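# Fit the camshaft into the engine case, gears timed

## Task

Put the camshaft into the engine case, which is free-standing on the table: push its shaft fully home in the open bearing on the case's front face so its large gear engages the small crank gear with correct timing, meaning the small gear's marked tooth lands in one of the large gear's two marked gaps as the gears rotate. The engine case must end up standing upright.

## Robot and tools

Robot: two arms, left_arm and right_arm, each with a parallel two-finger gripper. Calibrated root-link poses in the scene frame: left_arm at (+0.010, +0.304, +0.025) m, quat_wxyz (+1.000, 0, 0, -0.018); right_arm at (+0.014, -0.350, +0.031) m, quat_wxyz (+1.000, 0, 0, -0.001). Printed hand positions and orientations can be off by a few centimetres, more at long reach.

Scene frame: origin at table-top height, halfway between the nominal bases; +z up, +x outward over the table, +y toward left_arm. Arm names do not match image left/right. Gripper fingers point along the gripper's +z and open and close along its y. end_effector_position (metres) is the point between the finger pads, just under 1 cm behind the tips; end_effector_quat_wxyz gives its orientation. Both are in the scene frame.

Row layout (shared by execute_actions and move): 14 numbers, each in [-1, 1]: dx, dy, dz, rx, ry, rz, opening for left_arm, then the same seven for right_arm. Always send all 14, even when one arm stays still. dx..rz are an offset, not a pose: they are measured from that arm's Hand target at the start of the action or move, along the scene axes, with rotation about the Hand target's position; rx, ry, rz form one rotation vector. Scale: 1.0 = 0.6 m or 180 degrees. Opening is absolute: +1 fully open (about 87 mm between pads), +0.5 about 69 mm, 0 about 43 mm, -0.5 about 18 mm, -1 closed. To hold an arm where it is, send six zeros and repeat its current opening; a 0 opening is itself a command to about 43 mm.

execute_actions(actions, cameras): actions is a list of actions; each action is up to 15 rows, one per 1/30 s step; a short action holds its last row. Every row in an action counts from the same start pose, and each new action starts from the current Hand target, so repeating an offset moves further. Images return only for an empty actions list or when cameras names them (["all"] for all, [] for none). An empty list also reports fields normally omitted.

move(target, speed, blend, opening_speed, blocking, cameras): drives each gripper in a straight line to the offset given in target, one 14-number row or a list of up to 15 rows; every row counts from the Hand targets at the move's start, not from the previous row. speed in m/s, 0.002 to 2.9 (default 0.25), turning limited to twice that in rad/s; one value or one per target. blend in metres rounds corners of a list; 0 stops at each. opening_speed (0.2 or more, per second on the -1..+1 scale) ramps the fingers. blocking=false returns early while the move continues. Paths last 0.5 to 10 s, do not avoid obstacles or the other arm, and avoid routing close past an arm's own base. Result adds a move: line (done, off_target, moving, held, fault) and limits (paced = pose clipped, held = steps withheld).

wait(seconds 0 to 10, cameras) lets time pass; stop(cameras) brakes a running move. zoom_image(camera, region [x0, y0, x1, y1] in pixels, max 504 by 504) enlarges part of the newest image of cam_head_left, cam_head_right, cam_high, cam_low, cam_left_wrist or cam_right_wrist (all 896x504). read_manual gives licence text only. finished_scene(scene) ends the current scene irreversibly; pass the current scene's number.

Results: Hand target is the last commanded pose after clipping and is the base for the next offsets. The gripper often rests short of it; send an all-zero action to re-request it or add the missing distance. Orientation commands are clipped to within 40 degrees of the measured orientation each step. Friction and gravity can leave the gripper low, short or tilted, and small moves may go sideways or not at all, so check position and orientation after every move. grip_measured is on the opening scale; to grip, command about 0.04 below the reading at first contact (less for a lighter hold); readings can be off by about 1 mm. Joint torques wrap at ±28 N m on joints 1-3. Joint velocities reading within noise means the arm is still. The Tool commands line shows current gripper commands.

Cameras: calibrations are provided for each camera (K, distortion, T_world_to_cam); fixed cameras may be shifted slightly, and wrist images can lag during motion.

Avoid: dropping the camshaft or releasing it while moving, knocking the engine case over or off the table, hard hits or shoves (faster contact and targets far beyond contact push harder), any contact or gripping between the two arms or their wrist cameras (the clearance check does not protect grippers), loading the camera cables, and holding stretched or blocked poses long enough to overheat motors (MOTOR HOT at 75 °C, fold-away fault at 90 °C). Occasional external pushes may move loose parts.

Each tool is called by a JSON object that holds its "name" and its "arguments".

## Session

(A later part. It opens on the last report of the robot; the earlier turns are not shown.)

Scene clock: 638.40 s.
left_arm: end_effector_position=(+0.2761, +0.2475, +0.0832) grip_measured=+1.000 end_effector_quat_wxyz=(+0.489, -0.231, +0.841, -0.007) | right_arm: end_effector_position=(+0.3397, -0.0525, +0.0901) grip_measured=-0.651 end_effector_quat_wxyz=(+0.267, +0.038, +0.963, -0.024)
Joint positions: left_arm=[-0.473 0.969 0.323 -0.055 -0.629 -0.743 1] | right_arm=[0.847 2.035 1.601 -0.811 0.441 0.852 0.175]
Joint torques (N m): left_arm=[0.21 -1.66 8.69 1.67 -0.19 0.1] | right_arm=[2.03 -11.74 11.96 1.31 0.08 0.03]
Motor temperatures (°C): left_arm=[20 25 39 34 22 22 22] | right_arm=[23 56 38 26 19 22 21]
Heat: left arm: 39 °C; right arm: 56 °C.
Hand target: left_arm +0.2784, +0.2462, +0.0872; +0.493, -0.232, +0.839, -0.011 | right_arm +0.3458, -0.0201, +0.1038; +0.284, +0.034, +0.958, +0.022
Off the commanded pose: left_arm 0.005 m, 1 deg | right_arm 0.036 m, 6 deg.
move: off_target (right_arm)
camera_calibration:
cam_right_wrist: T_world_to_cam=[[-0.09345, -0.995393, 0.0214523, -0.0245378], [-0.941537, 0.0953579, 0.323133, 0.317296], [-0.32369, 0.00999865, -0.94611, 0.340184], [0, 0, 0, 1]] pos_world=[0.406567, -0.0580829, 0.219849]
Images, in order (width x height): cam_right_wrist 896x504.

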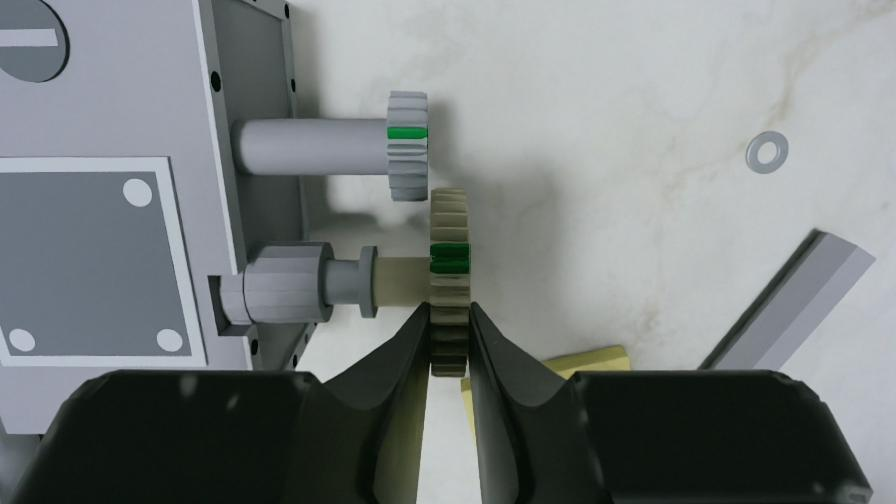

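{"name": "move", "arguments": {"target": [[0,0,0,0,0,0,1,0,0.01,0,0.0,0.02,0,-0.9],[0,0,0,0,0,0,1,0,0.012,0,0.006,-0.02,0,-0.9],[0,0,0,0,0,0,1,0,0.016,0,0.0,0.012,0,-0.9]], "speed": 0.04, "cameras": ["cam_right_wrist","cam_head_left"]}}

{"name": "zoom_image", "arguments": {"camera": "cam_right_wrist", "region": [290, 70, 540, 380]}}

Scene clock: 651.70 s.
left_arm: end_effector_position=(+0.2761, +0.2475, +0.0832) grip_measured=+1.000 end_effector_quat_wxyz=(+0.489, -0.231, +0.841, -0.007) | right_arm: end_effector_position=(+0.3383, -0.0507, +0.0900) grip_measured=-0.642 end_effector_quat_wxyz=(+0.254, +0.037, +0.965, -0.046)
Joint positions: left_arm=[-0.473 0.969 0.323 -0.055 -0.629 -0.743 1] | right_arm=[0.856 2.085 1.685 -0.901 0.453 0.868 0.179]
Joint torques (N m): left_arm=[0.18 -1.73 8.7 1.67 -0.19 0.07] | right_arm=[1.55 -12.27 12.51 1.42 -0.27 -0.02]
Motor temperatures (°C): left_arm=[20 25 39 34 22 22 22] | right_arm=[23 55 39 26 19 22 21]
Heat: left arm: 39 °C; right arm: 55 °C.
Hand target: left_arm +0.2784, +0.2462, +0.0872; +0.493, -0.232, +0.839, -0.011 | right_arm +0.3458, -0.0105, +0.1039; +0.266, +0.034, +0.963, +0.021
Off the commanded pose: left_arm 0.005 m, 1 deg | right_arm 0.043 m, 8 deg.
move: off_target (right_arm)
camera_calibration:
cam_right_wrist: T_world_to_cam=[[-0.101009, -0.992722, 0.0655718, -0.0242638], [-0.931493, 0.117518, 0.344253, 0.311665], [-0.349454, -0.026307, -0.936584, 0.345562], [0, 0, 0, 1]] pos_world=[0.408621, -0.0516226, 0.217947]
Images, in order (width x height): cam_head_left 896x504, cam_right_wrist 896x504.

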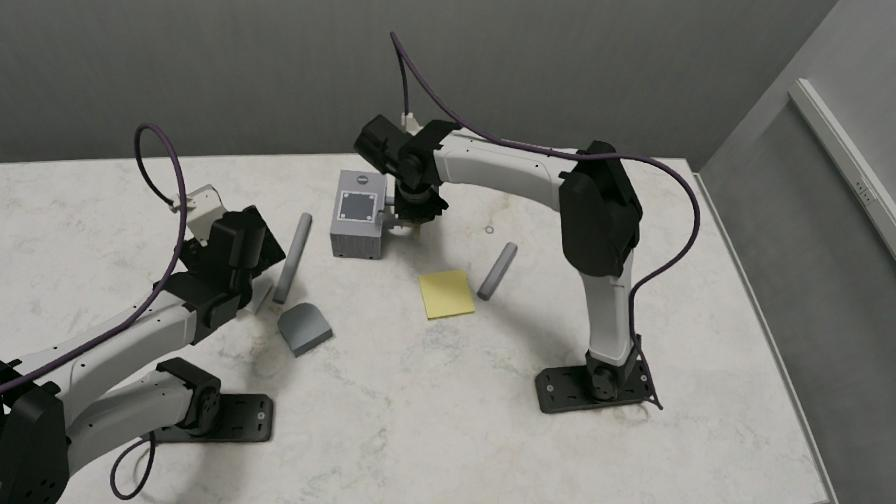

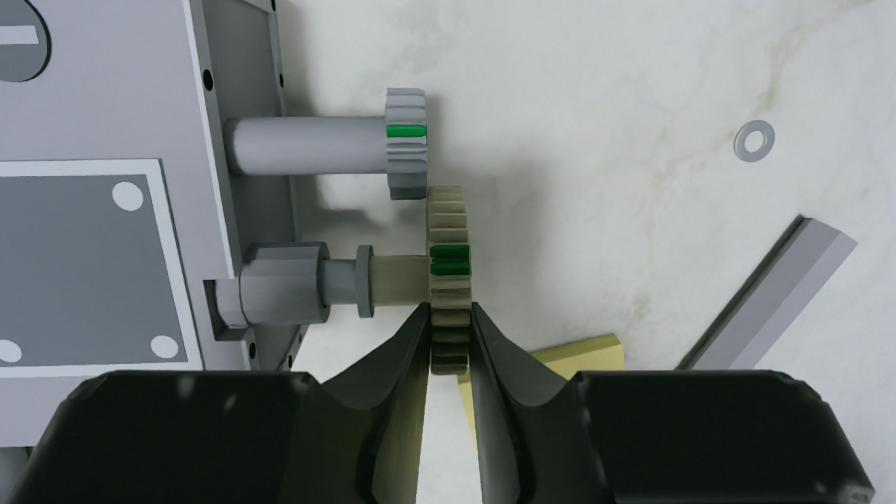

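Scaled by 1.626.

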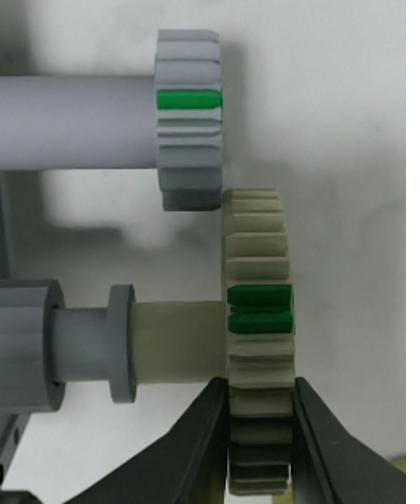

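{"name": "execute_actions", "arguments": {"actions": [[[0,0,0,0,0,0,1,0,-0.03,-0.005,0.02,0,0,-0.9]]], "cameras": ["cam_right_wrist"]}}

Scene clock: 672.63 s.
left_arm: end_effector_position=(+0.2761, +0.2475, +0.0832) grip_measured=+1.000 end_effector_quat_wxyz=(+0.489, -0.231, +0.841, -0.007) | right_arm: end_effector_position=(+0.3392, -0.0507, +0.0888) grip_measured=-0.651 end_effector_quat_wxyz=(+0.250, +0.044, +0.967, -0.007)
Joint positions: left_arm=[-0.473 0.969 0.323 -0.055 -0.629 -0.743 1] | right_arm=[0.831 2.033 1.6 -0.807 0.391 0.854 0.175]
Joint torques (N m): left_arm=[0.14 -1.7 8.66 1.67 -0.19 0.09] | right_arm=[0.01 -15.23 5.86 1.73 -0.24 -0.09]
Heat: left arm: 39 °C; right arm: 54 °C.
Hand target: left_arm +0.2784, +0.2462, +0.0872; +0.493, -0.232, +0.839, -0.011 | right_arm +0.3459, -0.0285, +0.1009; +0.265, +0.043, +0.962, +0.051
Off the commanded pose: left_arm 0.005 m, 1 deg | right_arm 0.026 m, 7 deg.
Step readings (end_effector_position of left_arm | right_arm):
0: (+0.2761, +0.2475, +0.0832) | (+0.3383, -0.0507, +0.0899)
1: (+0.2761, +0.2475, +0.0832) | (+0.3391, -0.0520, +0.0885)
2: (+0.2761, +0.2475, +0.0832) | (+0.3396, -0.0521, +0.0891)
4: (+0.2761, +0.2475, +0.0832) | (+0.3393, -0.0514, +0.0891)
8: (+0.2761, +0.2475, +0.0832) | (+0.3390, -0.0507, +0.0887)
15: (+0.2761, +0.2475, +0.0832) | (+0.3390, -0.0506, +0.0886)
camera_calibration:
cam_right_wrist: T_world_to_cam=[[-0.0953304, -0.995365, -0.0126681, -0.0191286], [-0.930504, 0.0845827, 0.356381, 0.309848], [-0.353658, 0.0457616, -0.934255, 0.3496], [0, 0, 0, 1]] pos_world=[0.41013, -0.061246, 0.215949]
Images, in order (width x height): cam_right_wrist 896x504.

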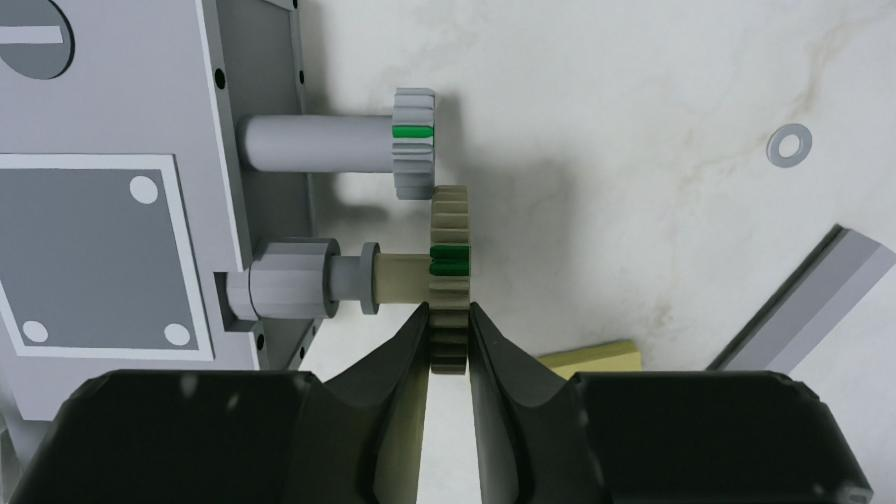

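{"name": "execute_actions", "arguments": {"actions": [[[0,0,0,0,0,0,1,0,0.03,0,0.01,0,-0.02,-0.9]],[[0,0,0,0,0,0,1,0,0,0,0.01,0.04,-0.01,-0.9]],[[0,0,0,0,0,0,1,0,0.01,0,0,-0.07,0,-0.9]],[[0,0,0,0,0,0,1,0,0.0,0,0,0.07,0,-0.9]],[[0,0,0,0,0,0,1,0,0,0,0,-0.04,0,-0.9]]], "cameras": ["cam_right_wrist"]}}

Scene clock: 679.13 s.
left_arm: end_effector_position=(+0.2761, +0.2475, +0.0832) grip_measured=+1.000 end_effector_quat_wxyz=(+0.489, -0.231, +0.841, -0.007) | right_arm: end_effector_position=(+0.3334, -0.0373, +0.0881) grip_measured=-0.651 end_effector_quat_wxyz=(+0.233, +0.079, +0.969, +0.000)
Joint positions: left_arm=[-0.473 0.969 0.323 -0.055 -0.629 -0.743 1] | right_arm=[0.848 2.073 1.667 -0.87 0.371 0.953 0.175]
Joint torques (N m): left_arm=[0.21 -1.66 8.68 1.67 -0.19 0.09] | right_arm=[1.1 -15.08 5.87 2.02 0.05 0.31]
Motor temperatures (°C): left_arm=[20 25 39 34 22 22 22] | right_arm=[23 56 39 27 19 22 21]
Heat: left arm: 39 °C; right arm: 56 °C.
Hand target: left_arm +0.2784, +0.2462, +0.0872; +0.493, -0.232, +0.839, -0.011 | right_arm +0.3457, -0.0045, +0.1007; +0.265, +0.095, +0.957, +0.070
Off the commanded pose: left_arm 0.005 m, 1 deg | right_arm 0.037 m, 9 deg.
Step readings (end_effector_position of left_arm | right_arm):
0: (+0.2761, +0.2475, +0.0832) | (+0.3392, -0.0507, +0.0888)
1: (+0.2761, +0.2475, +0.0832) | (+0.3390, -0.0499, +0.0893)
2: (+0.2761, +0.2475, +0.0832) | (+0.3386, -0.0486, +0.0896)
4: (+0.2761, +0.2475, +0.0832) | (+0.3386, -0.0483, +0.0898)
8: (+0.2761, +0.2475, +0.0832) | (+0.3386, -0.0483, +0.0898)
15: (+0.2761, +0.2475, +0.0832) | (+0.3386, -0.0484, +0.0898)
16: (+0.2761, +0.2475, +0.0832) | (+0.3387, -0.0483, +0.0899)
17: (+0.2761, +0.2475, +0.0832) | (+0.3379, -0.0473, +0.0897)
19: (+0.2761, +0.2475, +0.0832) | (+0.3376, -0.0472, +0.0896)
23: (+0.2761, +0.2475, +0.0832) | (+0.3372, -0.0473, +0.0895)
30: (+0.2761, +0.2475, +0.0832) | (+0.3356, -0.0461, +0.0895)
31: (+0.2761, +0.2475, +0.0832) | (+0.3352, -0.0466, +0.0880)
32: (+0.2761, +0.2475, +0.0832) | (+0.3338, -0.0457, +0.0882)
34: (+0.2761, +0.2475, +0.0832) | (+0.3325, -0.0444, +0.0881)
38: (+0.2761, +0.2475, +0.0832) | (+0.3329, -0.0443, +0.0884)
45: (+0.2761, +0.2475, +0.0832) | (+0.3332, -0.0442, +0.0884)
46: (+0.2761, +0.2475, +0.0832) | (+0.3346, -0.0451, +0.0896)
47: (+0.2761, +0.2475, +0.0832) | (+0.3364, -0.0416, +0.0901)
49: (+0.2761, +0.2475, +0.0832) | (+0.3359, -0.0390, +0.0897)
53: (+0.2761, +0.2475, +0.0832) | (+0.3338, -0.0375, +0.0894)
60: (+0.2761, +0.2475, +0.0832) | (+0.3335, -0.0375, +0.0893)
61: (+0.2761, +0.2475, +0.0832) | (+0.3334, -0.0380, +0.0879)
62: (+0.2761, +0.2475, +0.0832) | (+0.3328, -0.0376, +0.0880)
64: (+0.2761, +0.2475, +0.0832) | (+0.3330, -0.0374, +0.0880)
68: (+0.2761, +0.2475, +0.0832) | (+0.3333, -0.0372, +0.0883)
75: (+0.2761, +0.2475, +0.0832) | (+0.3334, -0.0372, +0.0882)
camera_calibration:
cam_right_wrist: T_world_to_cam=[[-0.159957, -0.986307, -0.0401582, 0.0178885], [-0.91066, 0.131745, 0.391588, 0.295518], [-0.380935, 0.0992077, -0.919264, 0.356121], [0, 0, 0, 1]] pos_world=[0.407636, -0.0566195, 0.212367]
Images, in order (width x height): cam_right_wrist 896x504.

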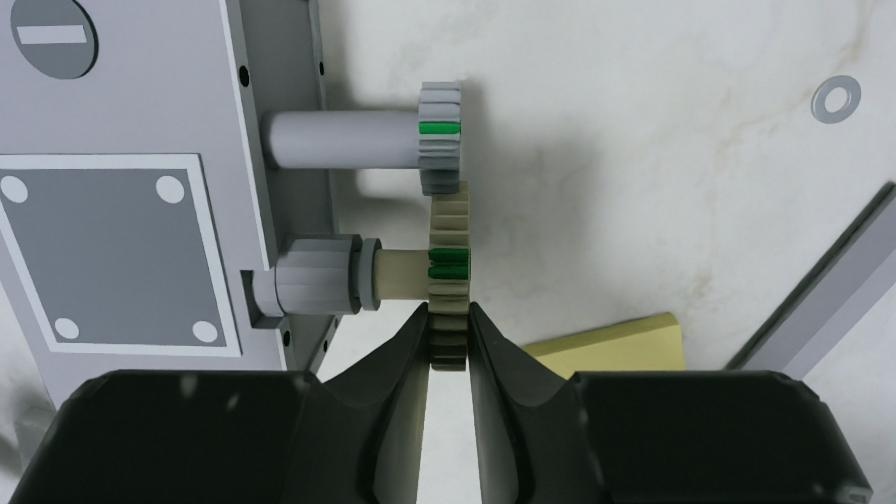

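Gears interlocked. Almost seated. Zoom and push on.

{"name": "execute_actions", "arguments": {"actions": [[[0,0,0,0,0,0,1,0,0.01,0,0.005,0,-0.01,-0.9]],[[0,0,0,0,0,0,1,0,0,0,0.005,0.02,0,-0.9]],[[0,0,0,0,0,0,1,0,0.01,0,0,-0.02,0,-0.9]]], "cameras": ["cam_right_wrist"]}}

{"name": "zoom_image", "arguments": {"camera": "cam_right_wrist", "region": [250, 60, 550, 400]}}

Scene clock: 685.13 s.
left_arm: end_effector_position=(+0.2761, +0.2475, +0.0832) grip_measured=+1.000 end_effector_quat_wxyz=(+0.489, -0.231, +0.841, -0.007) | right_arm: end_effector_position=(+0.3336, -0.0365, +0.0897) grip_measured=-0.649 end_effector_quat_wxyz=(+0.236, +0.090, +0.968, -0.001)
Joint positions: left_arm=[-0.473 0.969 0.323 -0.055 -0.629 -0.743 1] | right_arm=[0.852 2.073 1.673 -0.877 0.381 0.978 0.175]
Joint torques (N m): left_arm=[0.17 -1.7 8.66 1.68 -0.2 0.07] | right_arm=[1.91 -13.37 7.99 2.04 -0.06 0.56]
Motor temperatures (°C): left_arm=[20 25 39 34 22 22 22] | right_arm=[23 57 39 28 19 22 21]
Heat: left arm: 39 °C; right arm: 57 °C.
Hand target: left_arm +0.2784, +0.2462, +0.0872; +0.493, -0.232, +0.839, -0.011 | right_arm +0.3458, +0.0075, +0.1008; +0.265, +0.114, +0.954, +0.081
Off the commanded pose: left_arm 0.005 m, 1 deg | right_arm 0.047 m, 10 deg.
Step readings (end_effector_position of left_arm | right_arm):
0: (+0.2761, +0.2475, +0.0832) | (+0.3334, -0.0373, +0.0881)
1: (+0.2761, +0.2475, +0.0832) | (+0.3334, -0.0371, +0.0882)
2: (+0.2761, +0.2475, +0.0832) | (+0.3334, -0.0370, +0.0882)
4: (+0.2761, +0.2475, +0.0832) | (+0.3334, -0.0368, +0.0884)
8: (+0.2761, +0.2475, +0.0832) | (+0.3334, -0.0369, +0.0885)
15: (+0.2761, +0.2475, +0.0832) | (+0.3335, -0.0369, +0.0886)
16: (+0.2761, +0.2475, +0.0832) | (+0.3332, -0.0371, +0.0889)
17: (+0.2761, +0.2475, +0.0832) | (+0.3332, -0.0372, +0.0890)
19: (+0.2761, +0.2475, +0.0832) | (+0.3332, -0.0371, +0.0889)
23: (+0.2761, +0.2475, +0.0832) | (+0.3333, -0.0370, +0.0890)
30: (+0.2761, +0.2475, +0.0832) | (+0.3332, -0.0370, +0.0890)
31: (+0.2761, +0.2475, +0.0832) | (+0.3334, -0.0367, +0.0891)
32: (+0.2761, +0.2475, +0.0832) | (+0.3333, -0.0364, +0.0893)
34: (+0.2761, +0.2475, +0.0832) | (+0.3334, -0.0364, +0.0896)
38: (+0.2761, +0.2475, +0.0832) | (+0.3336, -0.0365, +0.0897)
45: (+0.2761, +0.2475, +0.0832) | (+0.3336, -0.0365, +0.0897)
camera_calibration:
cam_right_wrist: T_world_to_cam=[[-0.181039, -0.982448, -0.0449408, 0.0264281], [-0.910556, 0.150174, 0.385145, 0.296219], [-0.371636, 0.110648, -0.921761, 0.355144], [0, 0, 0, 1]] pos_world=[0.406493, -0.0578158, 0.214458]
Images, in order (width x height): cam_right_wrist 896x504.

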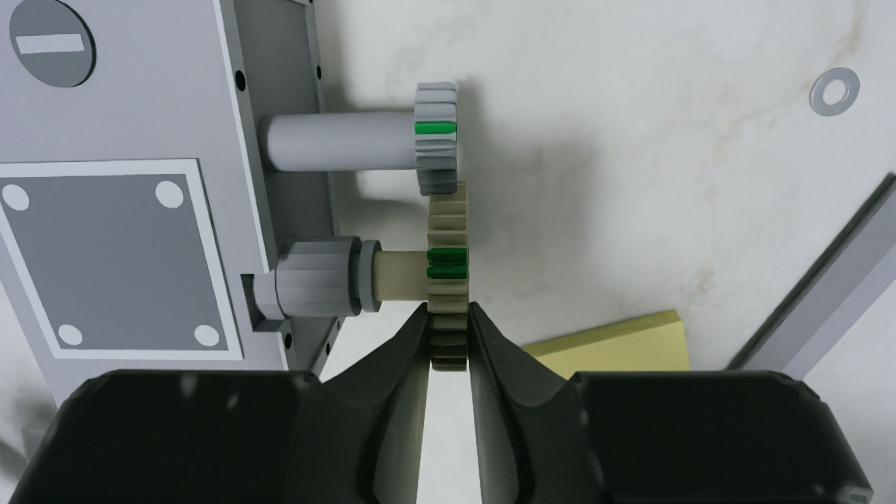

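Scaled by 1.482.

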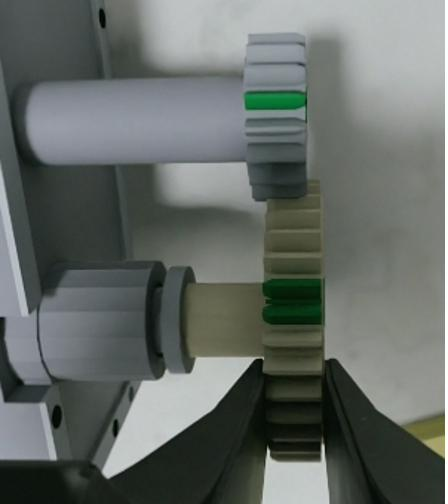

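{"name": "zoom_image", "arguments": {"camera": "cam_right_wrist", "region": [390, 70, 500, 300]}}

{"name": "execute_actions", "arguments": {"actions": []}}

{"name": "zoom_image", "arguments": {"camera": "cam_high", "region": [350, 200, 470, 320]}}

{"name": "zoom_image", "arguments": {"camera": "cam_head_right", "region": [440, 180, 560, 300]}}

Scaled by 2.191.

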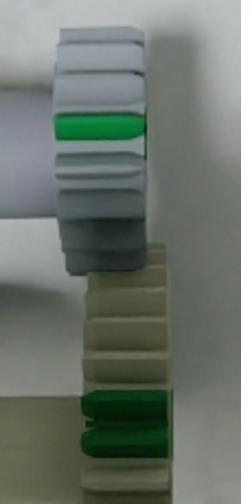

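Scene clock: 693.40 s.
left_arm: end_effector_position=(+0.2761, +0.2475, +0.0832) grip_measured=+1.000 end_effector_quat_wxyz=(+0.489, -0.231, +0.841, -0.007) | right_arm: end_effector_position=(+0.3336, -0.0365, +0.0897) grip_measured=-0.649 end_effector_quat_wxyz=(+0.236, +0.090, +0.968, -0.001)
Joint positions: left_arm=[-0.473 0.969 0.323 -0.055 -0.629 -0.743 1] | right_arm=[0.852 2.073 1.673 -0.877 0.381 0.978 0.175]
Joint velocities: within noise
Joint torques (N m): left_arm=[0.21 -1.69 8.66 1.68 -0.19 0.08] | right_arm=[1.88 -13.38 7.94 2.05 -0.07 0.55]
Motor temperatures (°C): left_arm=[20 25 39 34 22 22 22] | right_arm=[23 58 39 29 19 23 21]
Heat: left arm: 39 °C; right arm: 58 °C.
Hand target: left_arm +0.2784, +0.2462, +0.0872; +0.493, -0.232, +0.839, -0.011 | right_arm +0.3458, +0.0075, +0.1008; +0.265, +0.114, +0.954, +0.081
Tool commands: left_gripper/opening=+1.0 right_gripper/opening=-0.9
Off the commanded pose: left_arm 0.005 m, 1 deg | right_arm 0.047 m, 10 deg.
camera_calibration:
cam_right_wrist: T_world_to_cam=[[-0.181039, -0.982448, -0.0449408, 0.0264281], [-0.910556, 0.150174, 0.385145, 0.296219], [-0.371636, 0.110648, -0.921761, 0.355144], [0, 0, 0, 1]] pos_world=[0.406493, -0.0578158, 0.214458]

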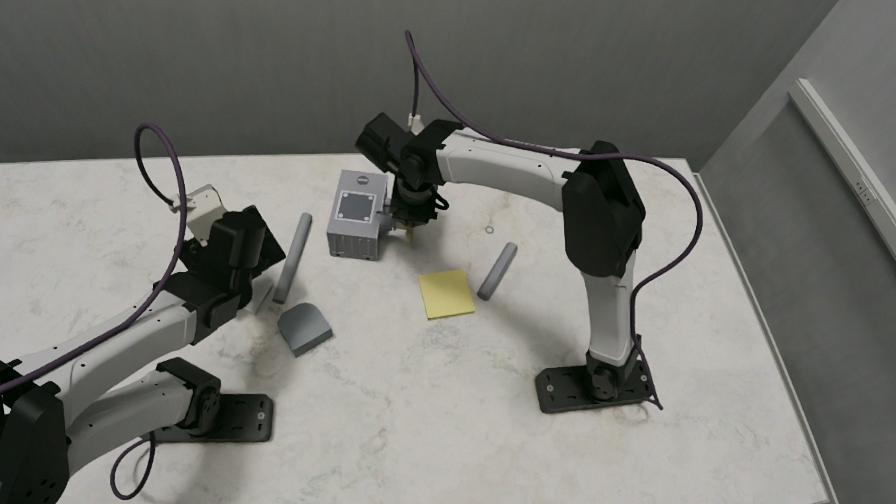

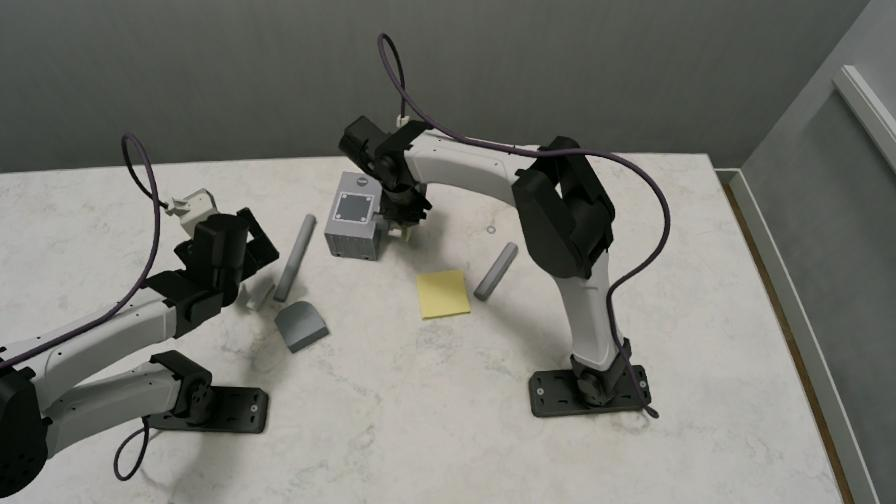

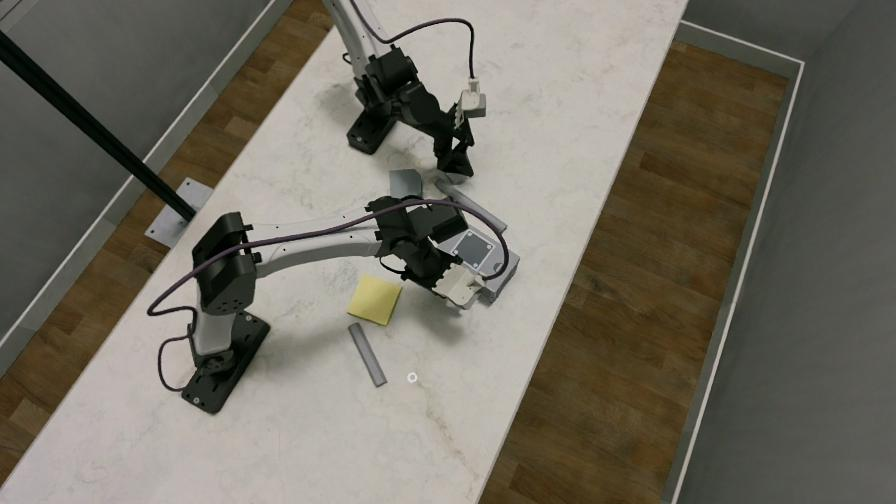

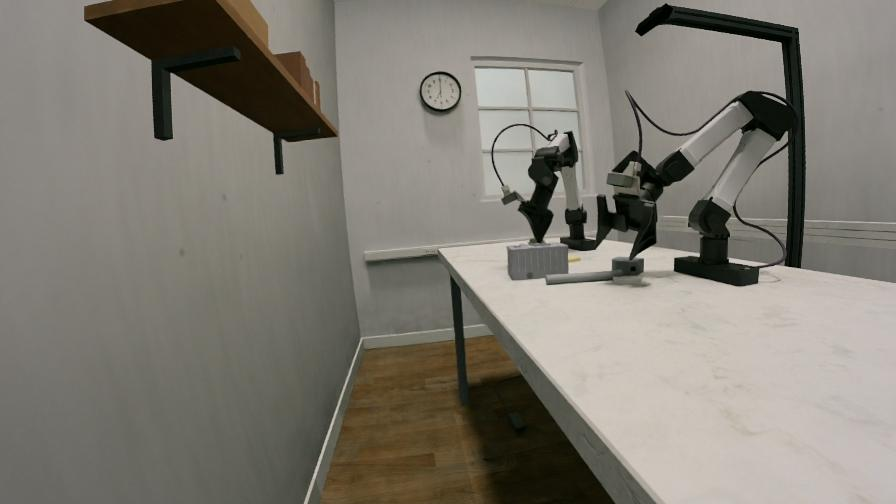

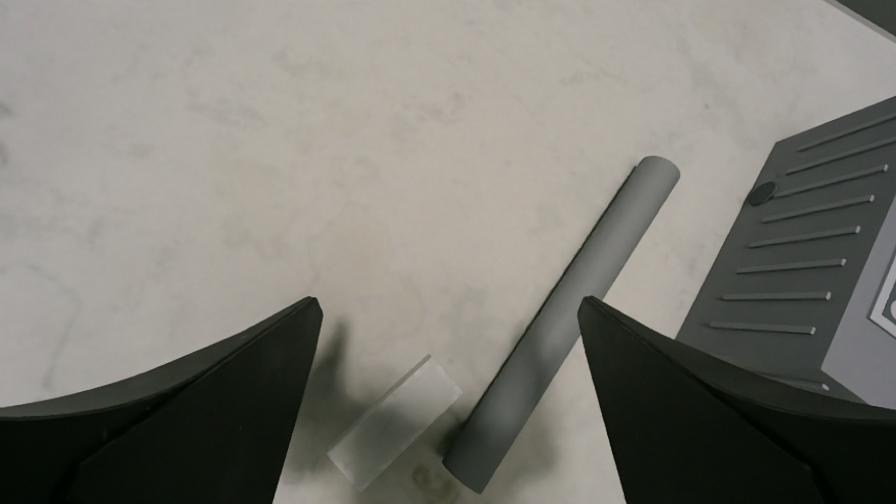

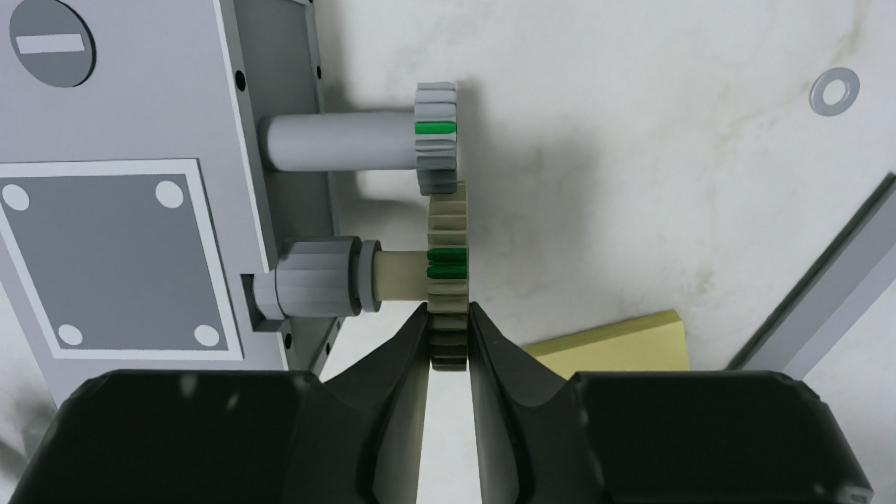

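Scaled by 4.200.

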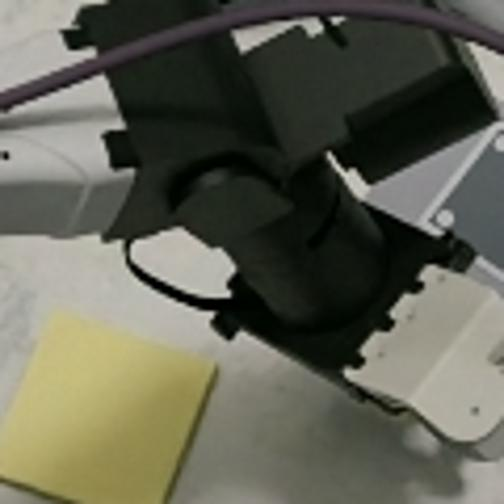

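Scaled by 4.200.

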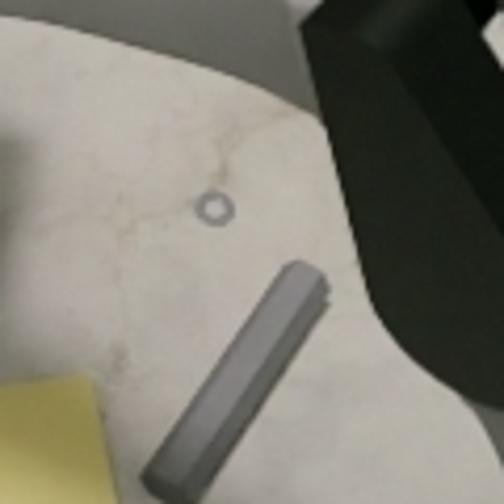

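{"name": "execute_actions", "arguments": {"actions": [[[0,0,0,0,0,0,1,0,-0.06,0,0,0,0,-0.9]],[[0,0,0,0,0,0,1,0,-0.035,0,0,0,0,-0.9]]], "cameras": ["cam_right_wrist"]}}

Scene clock: 719.20 s.
left_arm: end_effector_position=(+0.2761, +0.2475, +0.0832) grip_measured=+1.000 end_effector_quat_wxyz=(+0.489, -0.231, +0.841, -0.007) | right_arm: end_effector_position=(+0.3361, -0.0412, +0.0890) grip_measured=-0.605 end_effector_quat_wxyz=(+0.247, +0.097, +0.961, +0.074)
Joint positions: left_arm=[-0.473 0.969 0.323 -0.055 -0.629 -0.743 1] | right_arm=[0.806 1.945 1.454 -0.64 0.292 0.94 0.198]
Joint torques (N m): left_arm=[0.2 -1.65 8.66 1.67 -0.2 0.08] | right_arm=[-1.92 -15.13 5.27 1.24 0.41 0.05]
Motor temperatures (°C): left_arm=[20 25 39 34 22 22 22] | right_arm=[23 59 38 30 19 23 21]
Heat: left arm: 39 °C; right arm: 59 °C.
Hand target: left_arm +0.2784, +0.2462, +0.0872; +0.493, -0.232, +0.839, -0.011 | right_arm +0.3459, -0.0495, +0.1010; +0.265, +0.115, +0.954, +0.081
Off the commanded pose: left_arm 0.005 m, 1 deg | right_arm 0.017 m, 3 deg.
Step readings (end_effector_position of left_arm | right_arm):
0: (+0.2761, +0.2475, +0.0832) | (+0.3336, -0.0365, +0.0897)
1: (+0.2761, +0.2475, +0.0832) | (+0.3343, -0.0404, +0.0877)
2: (+0.2761, +0.2475, +0.0832) | (+0.3349, -0.0411, +0.0882)
4: (+0.2761, +0.2475, +0.0832) | (+0.3355, -0.0407, +0.0884)
8: (+0.2761, +0.2475, +0.0832) | (+0.3357, -0.0403, +0.0884)
15: (+0.2761, +0.2475, +0.0832) | (+0.3358, -0.0403, +0.0883)
16: (+0.2761, +0.2475, +0.0832) | (+0.3354, -0.0418, +0.0879)
17: (+0.2761, +0.2475, +0.0832) | (+0.3354, -0.0422, +0.0878)
19: (+0.2761, +0.2475, +0.0832) | (+0.3357, -0.0427, +0.0875)
23: (+0.2761, +0.2475, +0.0832) | (+0.3359, -0.0416, +0.0885)
30: (+0.2761, +0.2475, +0.0832) | (+0.3360, -0.0412, +0.0888)
camera_calibration:
cam_right_wrist: T_world_to_cam=[[-0.15624, -0.968631, -0.193244, 0.0277021], [-0.926984, 0.0762509, 0.367269, 0.303576], [-0.341013, 0.236516, -0.909819, 0.349699], [0, 0, 0, 1]] pos_world=[0.40499, -0.0790242, 0.212022]
Images, in order (width x height): cam_right_wrist 896x504.

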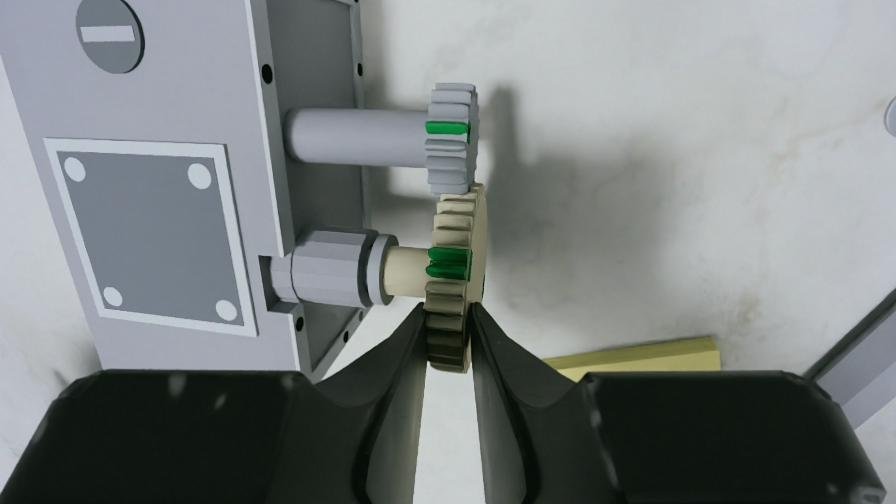

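{"name": "execute_actions", "arguments": {"actions": [[[0,0,0,0,0,0,1,0,0.02,0,0,0,-0.03,-1]],[[0,0,0,0,0,0,1,0,-0.03,0,0.01,0,0,-1]],[[0,0,0,0,0,0,1,0,-0.01,0,0,0.03,0.0,-1]]], "cameras": ["cam_right_wrist"]}}

Scene clock: 724.47 s.
left_arm: end_effector_position=(+0.2761, +0.2475, +0.0832) grip_measured=+1.000 end_effector_quat_wxyz=(+0.489, -0.231, +0.841, -0.007) | right_arm: end_effector_position=(+0.3349, -0.0464, +0.0906) grip_measured=-0.568 end_effector_quat_wxyz=(+0.213, +0.144, +0.962, +0.094)
Joint positions: left_arm=[-0.473 0.969 0.323 -0.055 -0.629 -0.743 1] | right_arm=[0.766 1.932 1.449 -0.667 0.218 1.016 0.216]
Joint torques (N m): left_arm=[0.12 -1.76 8.69 1.67 -0.2 0.07] | right_arm=[-2.33 -12.01 10.51 0.5 0.56 0.13]
Motor temperatures (°C): left_arm=[20 25 39 34 22 22 22] | right_arm=[23 59 37 29 19 23 21]
Heat: left arm: 39 °C; right arm: 59 °C.
Hand target: left_arm +0.2784, +0.2462, +0.0872; +0.493, -0.232, +0.839, -0.011 | right_arm +0.3457, -0.0615, +0.1008; +0.221, +0.167, +0.958, +0.075
Off the commanded pose: left_arm 0.005 m, 1 deg | right_arm 0.021 m, 4 deg.
Step readings (end_effector_position of left_arm | right_arm):
0: (+0.2761, +0.2475, +0.0832) | (+0.3361, -0.0412, +0.0890)
1: (+0.2761, +0.2475, +0.0832) | (+0.3358, -0.0407, +0.0897)
2: (+0.2761, +0.2475, +0.0832) | (+0.3358, -0.0407, +0.0897)
4: (+0.2761, +0.2475, +0.0832) | (+0.3358, -0.0407, +0.0897)
8: (+0.2761, +0.2475, +0.0832) | (+0.3359, -0.0408, +0.0899)
15: (+0.2761, +0.2475, +0.0832) | (+0.3359, -0.0408, +0.0898)
16: (+0.2761, +0.2475, +0.0832) | (+0.3358, -0.0417, +0.0888)
17: (+0.2761, +0.2475, +0.0832) | (+0.3359, -0.0420, +0.0888)
19: (+0.2761, +0.2475, +0.0832) | (+0.3362, -0.0417, +0.0892)
23: (+0.2761, +0.2475, +0.0832) | (+0.3363, -0.0416, +0.0893)
30: (+0.2761, +0.2475, +0.0832) | (+0.3362, -0.0416, +0.0893)
31: (+0.2761, +0.2475, +0.0832) | (+0.3363, -0.0419, +0.0902)
32: (+0.2761, +0.2475, +0.0832) | (+0.3366, -0.0422, +0.0906)
34: (+0.2761, +0.2475, +0.0832) | (+0.3367, -0.0434, +0.0907)
38: (+0.2761, +0.2475, +0.0832) | (+0.3359, -0.0452, +0.0907)
45: (+0.2761, +0.2475, +0.0832) | (+0.3356, -0.0456, +0.0907)
camera_calibration:
cam_right_wrist: T_world_to_cam=[[-0.24387, -0.938048, -0.246156, 0.058219], [-0.891986, 0.117333, 0.43657, 0.286114], [-0.380642, 0.326034, -0.86534, 0.365464], [0, 0, 0, 1]] pos_world=[0.408518, -0.0981122, 0.205673]
Images, in order (width x height): cam_right_wrist 896x504.

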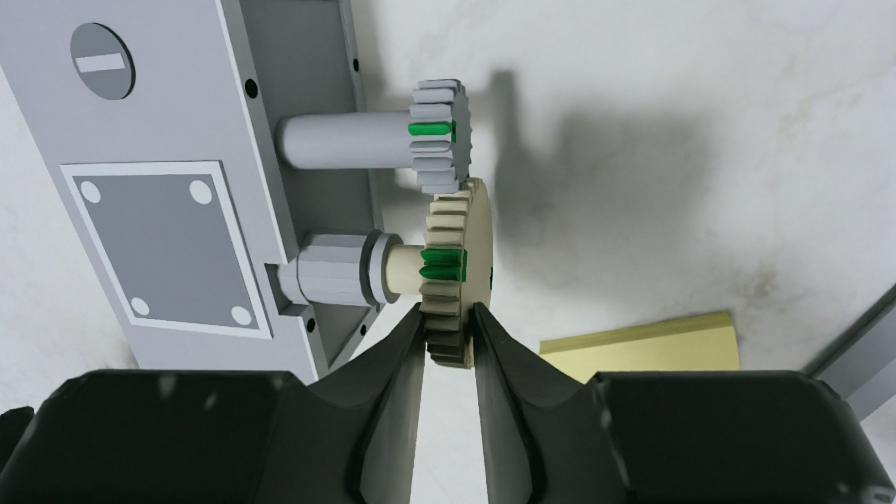

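{"name": "execute_actions", "arguments": {"actions": [[[0,0,0,0,0,0,1,0,0.0,0,-0.04,0,0.04,-0.8]],[[0,0,0,0,0,0,1,0,0.0,0,-0.035,0,0.03,-1]]], "cameras": ["cam_right_wrist"]}}

Scene clock: 730.27 s.
left_arm: end_effector_position=(+0.2761, +0.2475, +0.0832) grip_measured=+1.000 end_effector_quat_wxyz=(+0.489, -0.231, +0.841, -0.007) | right_arm: end_effector_position=(+0.3324, -0.0656, +0.0912) grip_measured=-0.648 end_effector_quat_wxyz=(+0.202, +0.053, +0.978, -0.010)
Joint positions: left_arm=[-0.473 0.969 0.323 -0.055 -0.629 -0.743 1] | right_arm=[0.787 2.033 1.632 -0.904 0.312 0.853 0.176]
Joint torques (N m): left_arm=[0.13 -1.69 8.69 1.68 -0.2 0.07] | right_arm=[0.14 -11.37 10.91 0.89 0.7 -0.44]
Motor temperatures (°C): left_arm=[20 25 39 34 22 22 22] | right_arm=[23 59 38 28 19 23 21]
Heat: left arm: 39 °C; right arm: 59 °C.
Hand target: left_arm +0.2784, +0.2462, +0.0872; +0.493, -0.232, +0.839, -0.011 | right_arm +0.3457, -0.0615, +0.1008; +0.229, +0.034, +0.973, -0.014
Off the commanded pose: left_arm 0.005 m, 1 deg | right_arm 0.017 m, 4 deg.
Step readings (end_effector_position of left_arm | right_arm):
0: (+0.2761, +0.2475, +0.0832) | (+0.3349, -0.0464, +0.0906)
1: (+0.2761, +0.2475, +0.0832) | (+0.3352, -0.0465, +0.0909)
2: (+0.2761, +0.2475, +0.0832) | (+0.3354, -0.0469, +0.0912)
4: (+0.2761, +0.2475, +0.0832) | (+0.3350, -0.0477, +0.0910)
8: (+0.2761, +0.2475, +0.0832) | (+0.3335, -0.0557, +0.0909)
15: (+0.2761, +0.2475, +0.0832) | (+0.3320, -0.0644, +0.0914)
16: (+0.2761, +0.2475, +0.0832) | (+0.3316, -0.0642, +0.0916)
17: (+0.2761, +0.2475, +0.0832) | (+0.3314, -0.0635, +0.0912)
19: (+0.2761, +0.2475, +0.0832) | (+0.3318, -0.0644, +0.0912)
23: (+0.2761, +0.2475, +0.0832) | (+0.3323, -0.0654, +0.0912)
30: (+0.2761, +0.2475, +0.0832) | (+0.3325, -0.0655, +0.0912)
camera_calibration:
cam_right_wrist: T_world_to_cam=[[-0.115805, -0.993256, -0.00566393, -0.0283228], [-0.888433, 0.10103, 0.44775, 0.282621], [-0.444158, 0.0568836, -0.894141, 0.377267], [0, 0, 0, 1]] pos_world=[0.415376, -0.0781452, 0.210625]
Images, in order (width x height): cam_right_wrist 896x504.

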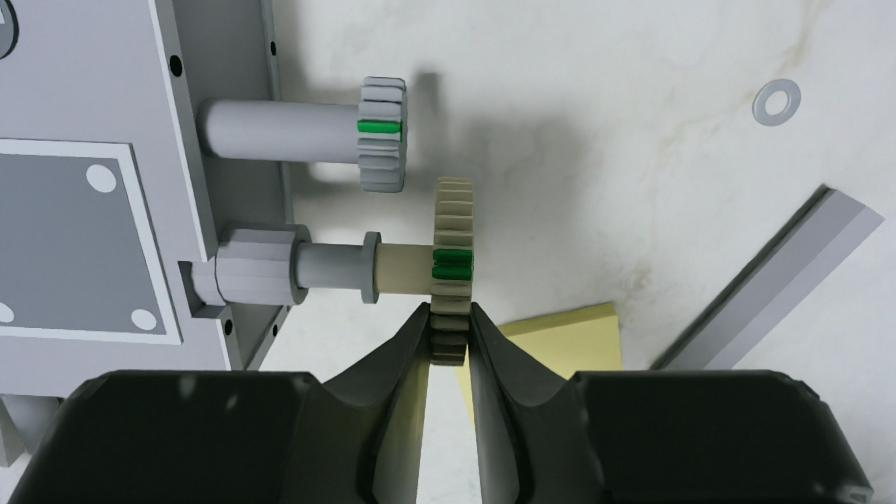

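{"name": "execute_actions", "arguments": {"actions": [[[0,0,0,0,0,0,1,0.006,0,0.002,0,0.05,0,-1]]], "cameras": ["cam_right_wrist"]}}

Scene clock: 742.57 s.
left_arm: end_effector_position=(+0.2761, +0.2475, +0.0832) grip_measured=+1.000 end_effector_quat_wxyz=(+0.489, -0.231, +0.841, -0.007) | right_arm: end_effector_position=(+0.3415, -0.0660, +0.0913) grip_measured=-0.651 end_effector_quat_wxyz=(+0.141, +0.039, +0.989, -0.025)
Joint positions: left_arm=[-0.473 0.969 0.323 -0.055 -0.629 -0.743 1] | right_arm=[0.742 2.164 1.848 -1.086 0.234 0.801 0.175]
Joint torques (N m): left_arm=[0.17 -1.78 8.72 1.67 -0.19 0.08] | right_arm=[-0.42 -13.03 11.22 0.54 0.25 -0.17]
Motor temperatures (°C): left_arm=[20 25 39 34 22 22 22] | right_arm=[23 59 40 27 19 23 21]
Heat: left arm: 39 °C; right arm: 59 °C.
Hand target: left_arm +0.2784, +0.2462, +0.0872; +0.493, -0.232, +0.839, -0.011 | right_arm +0.3494, -0.0615, +0.1020; +0.152, +0.033, +0.988, -0.016
Off the commanded pose: left_arm 0.005 m, 1 deg | right_arm 0.014 m, 2 deg.
Step readings (end_effector_position of left_arm | right_arm):
0: (+0.2761, +0.2475, +0.0832) | (+0.3324, -0.0656, +0.0912)
1: (+0.2761, +0.2475, +0.0832) | (+0.3330, -0.0649, +0.0918)
2: (+0.2761, +0.2475, +0.0832) | (+0.3355, -0.0651, +0.0920)
4: (+0.2761, +0.2475, +0.0832) | (+0.3407, -0.0666, +0.0912)
8: (+0.2761, +0.2475, +0.0832) | (+0.3417, -0.0659, +0.0914)
15: (+0.2761, +0.2475, +0.0832) | (+0.3415, -0.0660, +0.0913)
camera_calibration:
cam_right_wrist: T_world_to_cam=[[-0.092642, -0.995054, 0.0358481, -0.0395131], [-0.828345, 0.0969987, 0.551756, 0.260441], [-0.552505, 0.0214212, -0.833235, 0.410538], [0, 0, 0, 1]] pos_world=[0.438899, -0.0733743, 0.199791]
Images, in order (width x height): cam_right_wrist 896x504.

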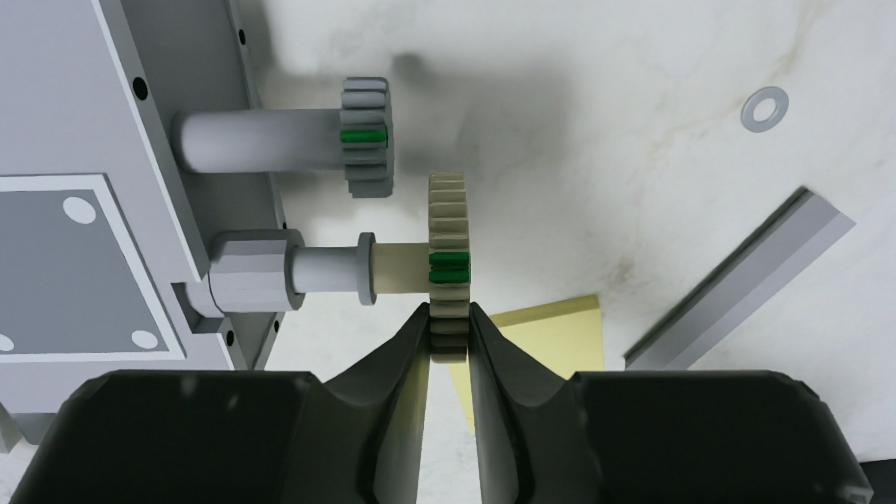

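{"name": "execute_actions", "arguments": {"actions": [[[0,0,0,0,0,0,1,0,0.025,0,0,0,0,-1]],[[0,0,0,0,0,0,1,0,0.02,0,0.01,0,-0.01,-1]]], "cameras": ["cam_right_wrist"]}}

Scene clock: 759.00 s.
left_arm: end_effector_position=(+0.2761, +0.2475, +0.0832) grip_measured=+1.000 end_effector_quat_wxyz=(+0.489, -0.231, +0.841, -0.007) | right_arm: end_effector_position=(+0.3410, -0.0645, +0.0912) grip_measured=-0.647 end_effector_quat_wxyz=(+0.127, +0.048, +0.990, -0.046)
Joint positions: left_arm=[-0.473 0.969 0.323 -0.055 -0.629 -0.743 1] | right_arm=[0.749 2.225 1.947 -1.178 0.246 0.83 0.177]
Joint torques (N m): left_arm=[0.2 -1.63 8.72 1.67 -0.17 0.09] | right_arm=[1.92 -13.2 11.79 0.96 0.03 0.23]
Motor temperatures (°C): left_arm=[20 25 39 34 22 22 22] | right_arm=[23 57 41 26 19 23 21]
Heat: left arm: 39 °C; right arm: 57 °C.
Hand target: left_arm +0.2784, +0.2462, +0.0872; +0.493, -0.232, +0.839, -0.011 | right_arm +0.3494, -0.0344, +0.1021; +0.151, +0.051, +0.987, -0.003
Off the commanded pose: left_arm 0.005 m, 1 deg | right_arm 0.033 m, 6 deg.
Step readings (end_effector_position of left_arm | right_arm):
0: (+0.2761, +0.2475, +0.0832) | (+0.3415, -0.0660, +0.0913)
1: (+0.2761, +0.2475, +0.0832) | (+0.3417, -0.0651, +0.0914)
2: (+0.2761, +0.2475, +0.0832) | (+0.3418, -0.0649, +0.0912)
4: (+0.2761, +0.2475, +0.0832) | (+0.3415, -0.0652, +0.0912)
8: (+0.2761, +0.2475, +0.0832) | (+0.3415, -0.0654, +0.0912)
15: (+0.2761, +0.2475, +0.0832) | (+0.3414, -0.0655, +0.0912)
16: (+0.2761, +0.2475, +0.0832) | (+0.3415, -0.0649, +0.0912)
17: (+0.2761, +0.2475, +0.0832) | (+0.3412, -0.0645, +0.0911)
19: (+0.2761, +0.2475, +0.0832) | (+0.3411, -0.0646, +0.0912)
23: (+0.2761, +0.2475, +0.0832) | (+0.3410, -0.0646, +0.0911)
30: (+0.2761, +0.2475, +0.0832) | (+0.3410, -0.0645, +0.0912)
camera_calibration:
cam_right_wrist: T_world_to_cam=[[-0.114137, -0.99052, 0.0764423, -0.0341103], [-0.808718, 0.137327, 0.571941, 0.254022], [-0.577016, 0.00345908, -0.816726, 0.415886], [0, 0, 0, 1]] pos_world=[0.441512, -0.0701096, 0.196987]
Images, in order (width x height): cam_right_wrist 896x504.

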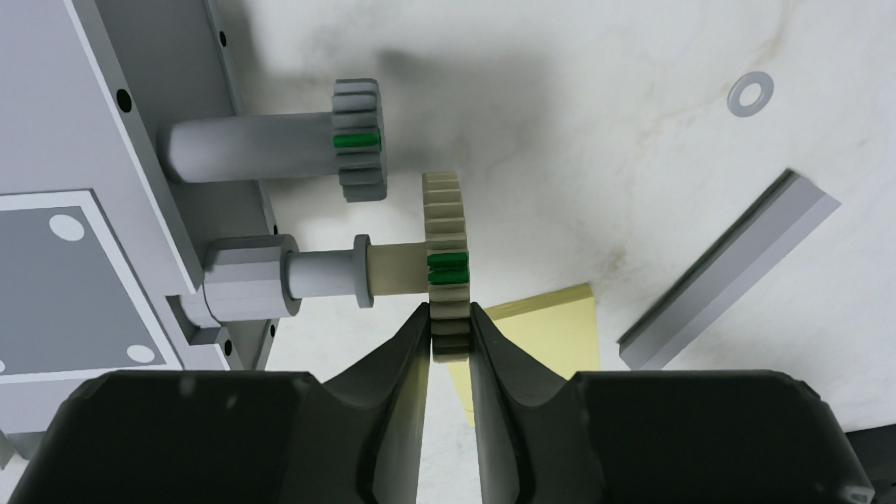

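{"name": "execute_actions", "arguments": {"actions": [[[0,0,0,0,0,0,1,-0.005,0.005,0.005,0.03,0,0.02,-1]],[[0,0,0,0,0,0,1,0,0.02,0.01,0.0,0.02,0.0,-1]],[[0,0,0,0,0,0,1,0,0.01,0,0.01,-0.04,0,-1]],[[0,0,0,0,0,0,1,0,0.01,0.01,0,0.02,0,-1]]], "cameras": ["cam_right_wrist"]}}

Scene clock: 768.30 s.
left_arm: end_effector_position=(+0.2761, +0.2475, +0.0832) grip_measured=+1.000 end_effector_quat_wxyz=(+0.489, -0.231, +0.841, -0.007) | right_arm: end_effector_position=(+0.3405, -0.0485, +0.0931) grip_measured=-0.650 end_effector_quat_wxyz=(+0.136, +0.034, +0.990, -0.014)
Joint positions: left_arm=[-0.473 0.969 0.323 -0.055 -0.629 -0.743 1] | right_arm=[0.764 2.208 1.926 -1.117 0.214 0.814 0.175]
Joint torques (N m): left_arm=[0.16 -1.66 8.65 1.68 -0.19 0.08] | right_arm=[1.47 -15.02 13.34 1.12 -0.64 0.07]
Motor temperatures (°C): left_arm=[20 25 39 34 22 22 22] | right_arm=[23 58 41 26 19 23 21]
Heat: left arm: 39 °C; right arm: 58 °C.
Hand target: left_arm +0.2784, +0.2462, +0.0872; +0.493, -0.232, +0.839, -0.011 | right_arm +0.3464, -0.0075, +0.1171; +0.148, +0.029, +0.987, +0.063
Off the commanded pose: left_arm 0.005 m, 1 deg | right_arm 0.048 m, 9 deg.
Step readings (end_effector_position of left_arm | right_arm):
0: (+0.2761, +0.2475, +0.0832) | (+0.3410, -0.0646, +0.0912)
1: (+0.2761, +0.2475, +0.0832) | (+0.3405, -0.0641, +0.0899)
2: (+0.2761, +0.2475, +0.0832) | (+0.3412, -0.0612, +0.0902)
4: (+0.2761, +0.2475, +0.0832) | (+0.3420, -0.0572, +0.0896)
8: (+0.2761, +0.2475, +0.0832) | (+0.3425, -0.0552, +0.0899)
15: (+0.2761, +0.2475, +0.0832) | (+0.3426, -0.0553, +0.0898)
16: (+0.2761, +0.2475, +0.0832) | (+0.3427, -0.0541, +0.0919)
17: (+0.2761, +0.2475, +0.0832) | (+0.3428, -0.0534, +0.0928)
19: (+0.2761, +0.2475, +0.0832) | (+0.3426, -0.0535, +0.0924)
23: (+0.2761, +0.2475, +0.0832) | (+0.3426, -0.0534, +0.0923)
30: (+0.2761, +0.2475, +0.0832) | (+0.3425, -0.0538, +0.0918)
31: (+0.2761, +0.2475, +0.0832) | (+0.3425, -0.0539, +0.0900)
32: (+0.2761, +0.2475, +0.0832) | (+0.3421, -0.0532, +0.0906)
34: (+0.2761, +0.2475, +0.0832) | (+0.3414, -0.0523, +0.0903)
38: (+0.2761, +0.2475, +0.0832) | (+0.3415, -0.0502, +0.0904)
45: (+0.2761, +0.2475, +0.0832) | (+0.3416, -0.0503, +0.0904)
46: (+0.2761, +0.2475, +0.0832) | (+0.3417, -0.0496, +0.0921)
47: (+0.2761, +0.2475, +0.0832) | (+0.3416, -0.0491, +0.0927)
49: (+0.2761, +0.2475, +0.0832) | (+0.3412, -0.0489, +0.0930)
53: (+0.2761, +0.2475, +0.0832) | (+0.3407, -0.0487, +0.0928)
60: (+0.2761, +0.2475, +0.0832) | (+0.3405, -0.0485, +0.0930)
camera_calibration:
cam_right_wrist: T_world_to_cam=[[-0.0793624, -0.996703, 0.0168732, -0.0249913], [-0.823507, 0.0750911, 0.562315, 0.253243], [-0.561728, 0.0307314, -0.826751, 0.414179], [0, 0, 0, 1]] pos_world=[0.43922, -0.0566536, 0.200442]
Images, in order (width x height): cam_right_wrist 896x504.

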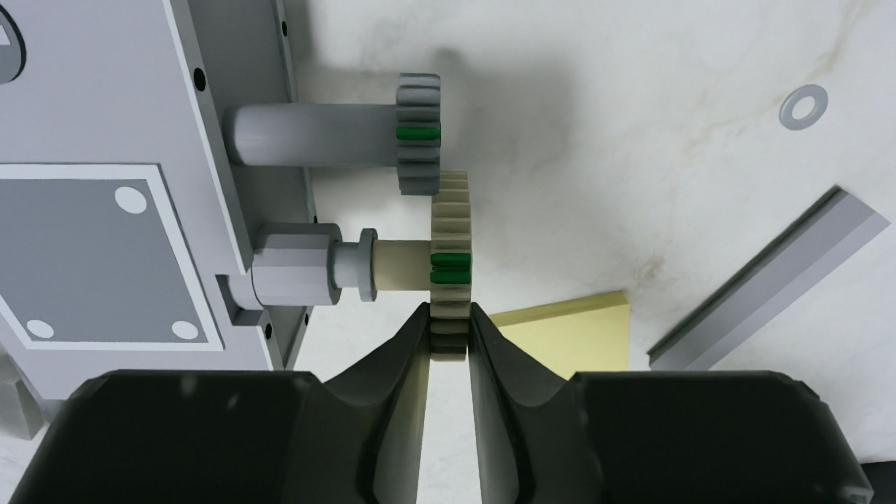

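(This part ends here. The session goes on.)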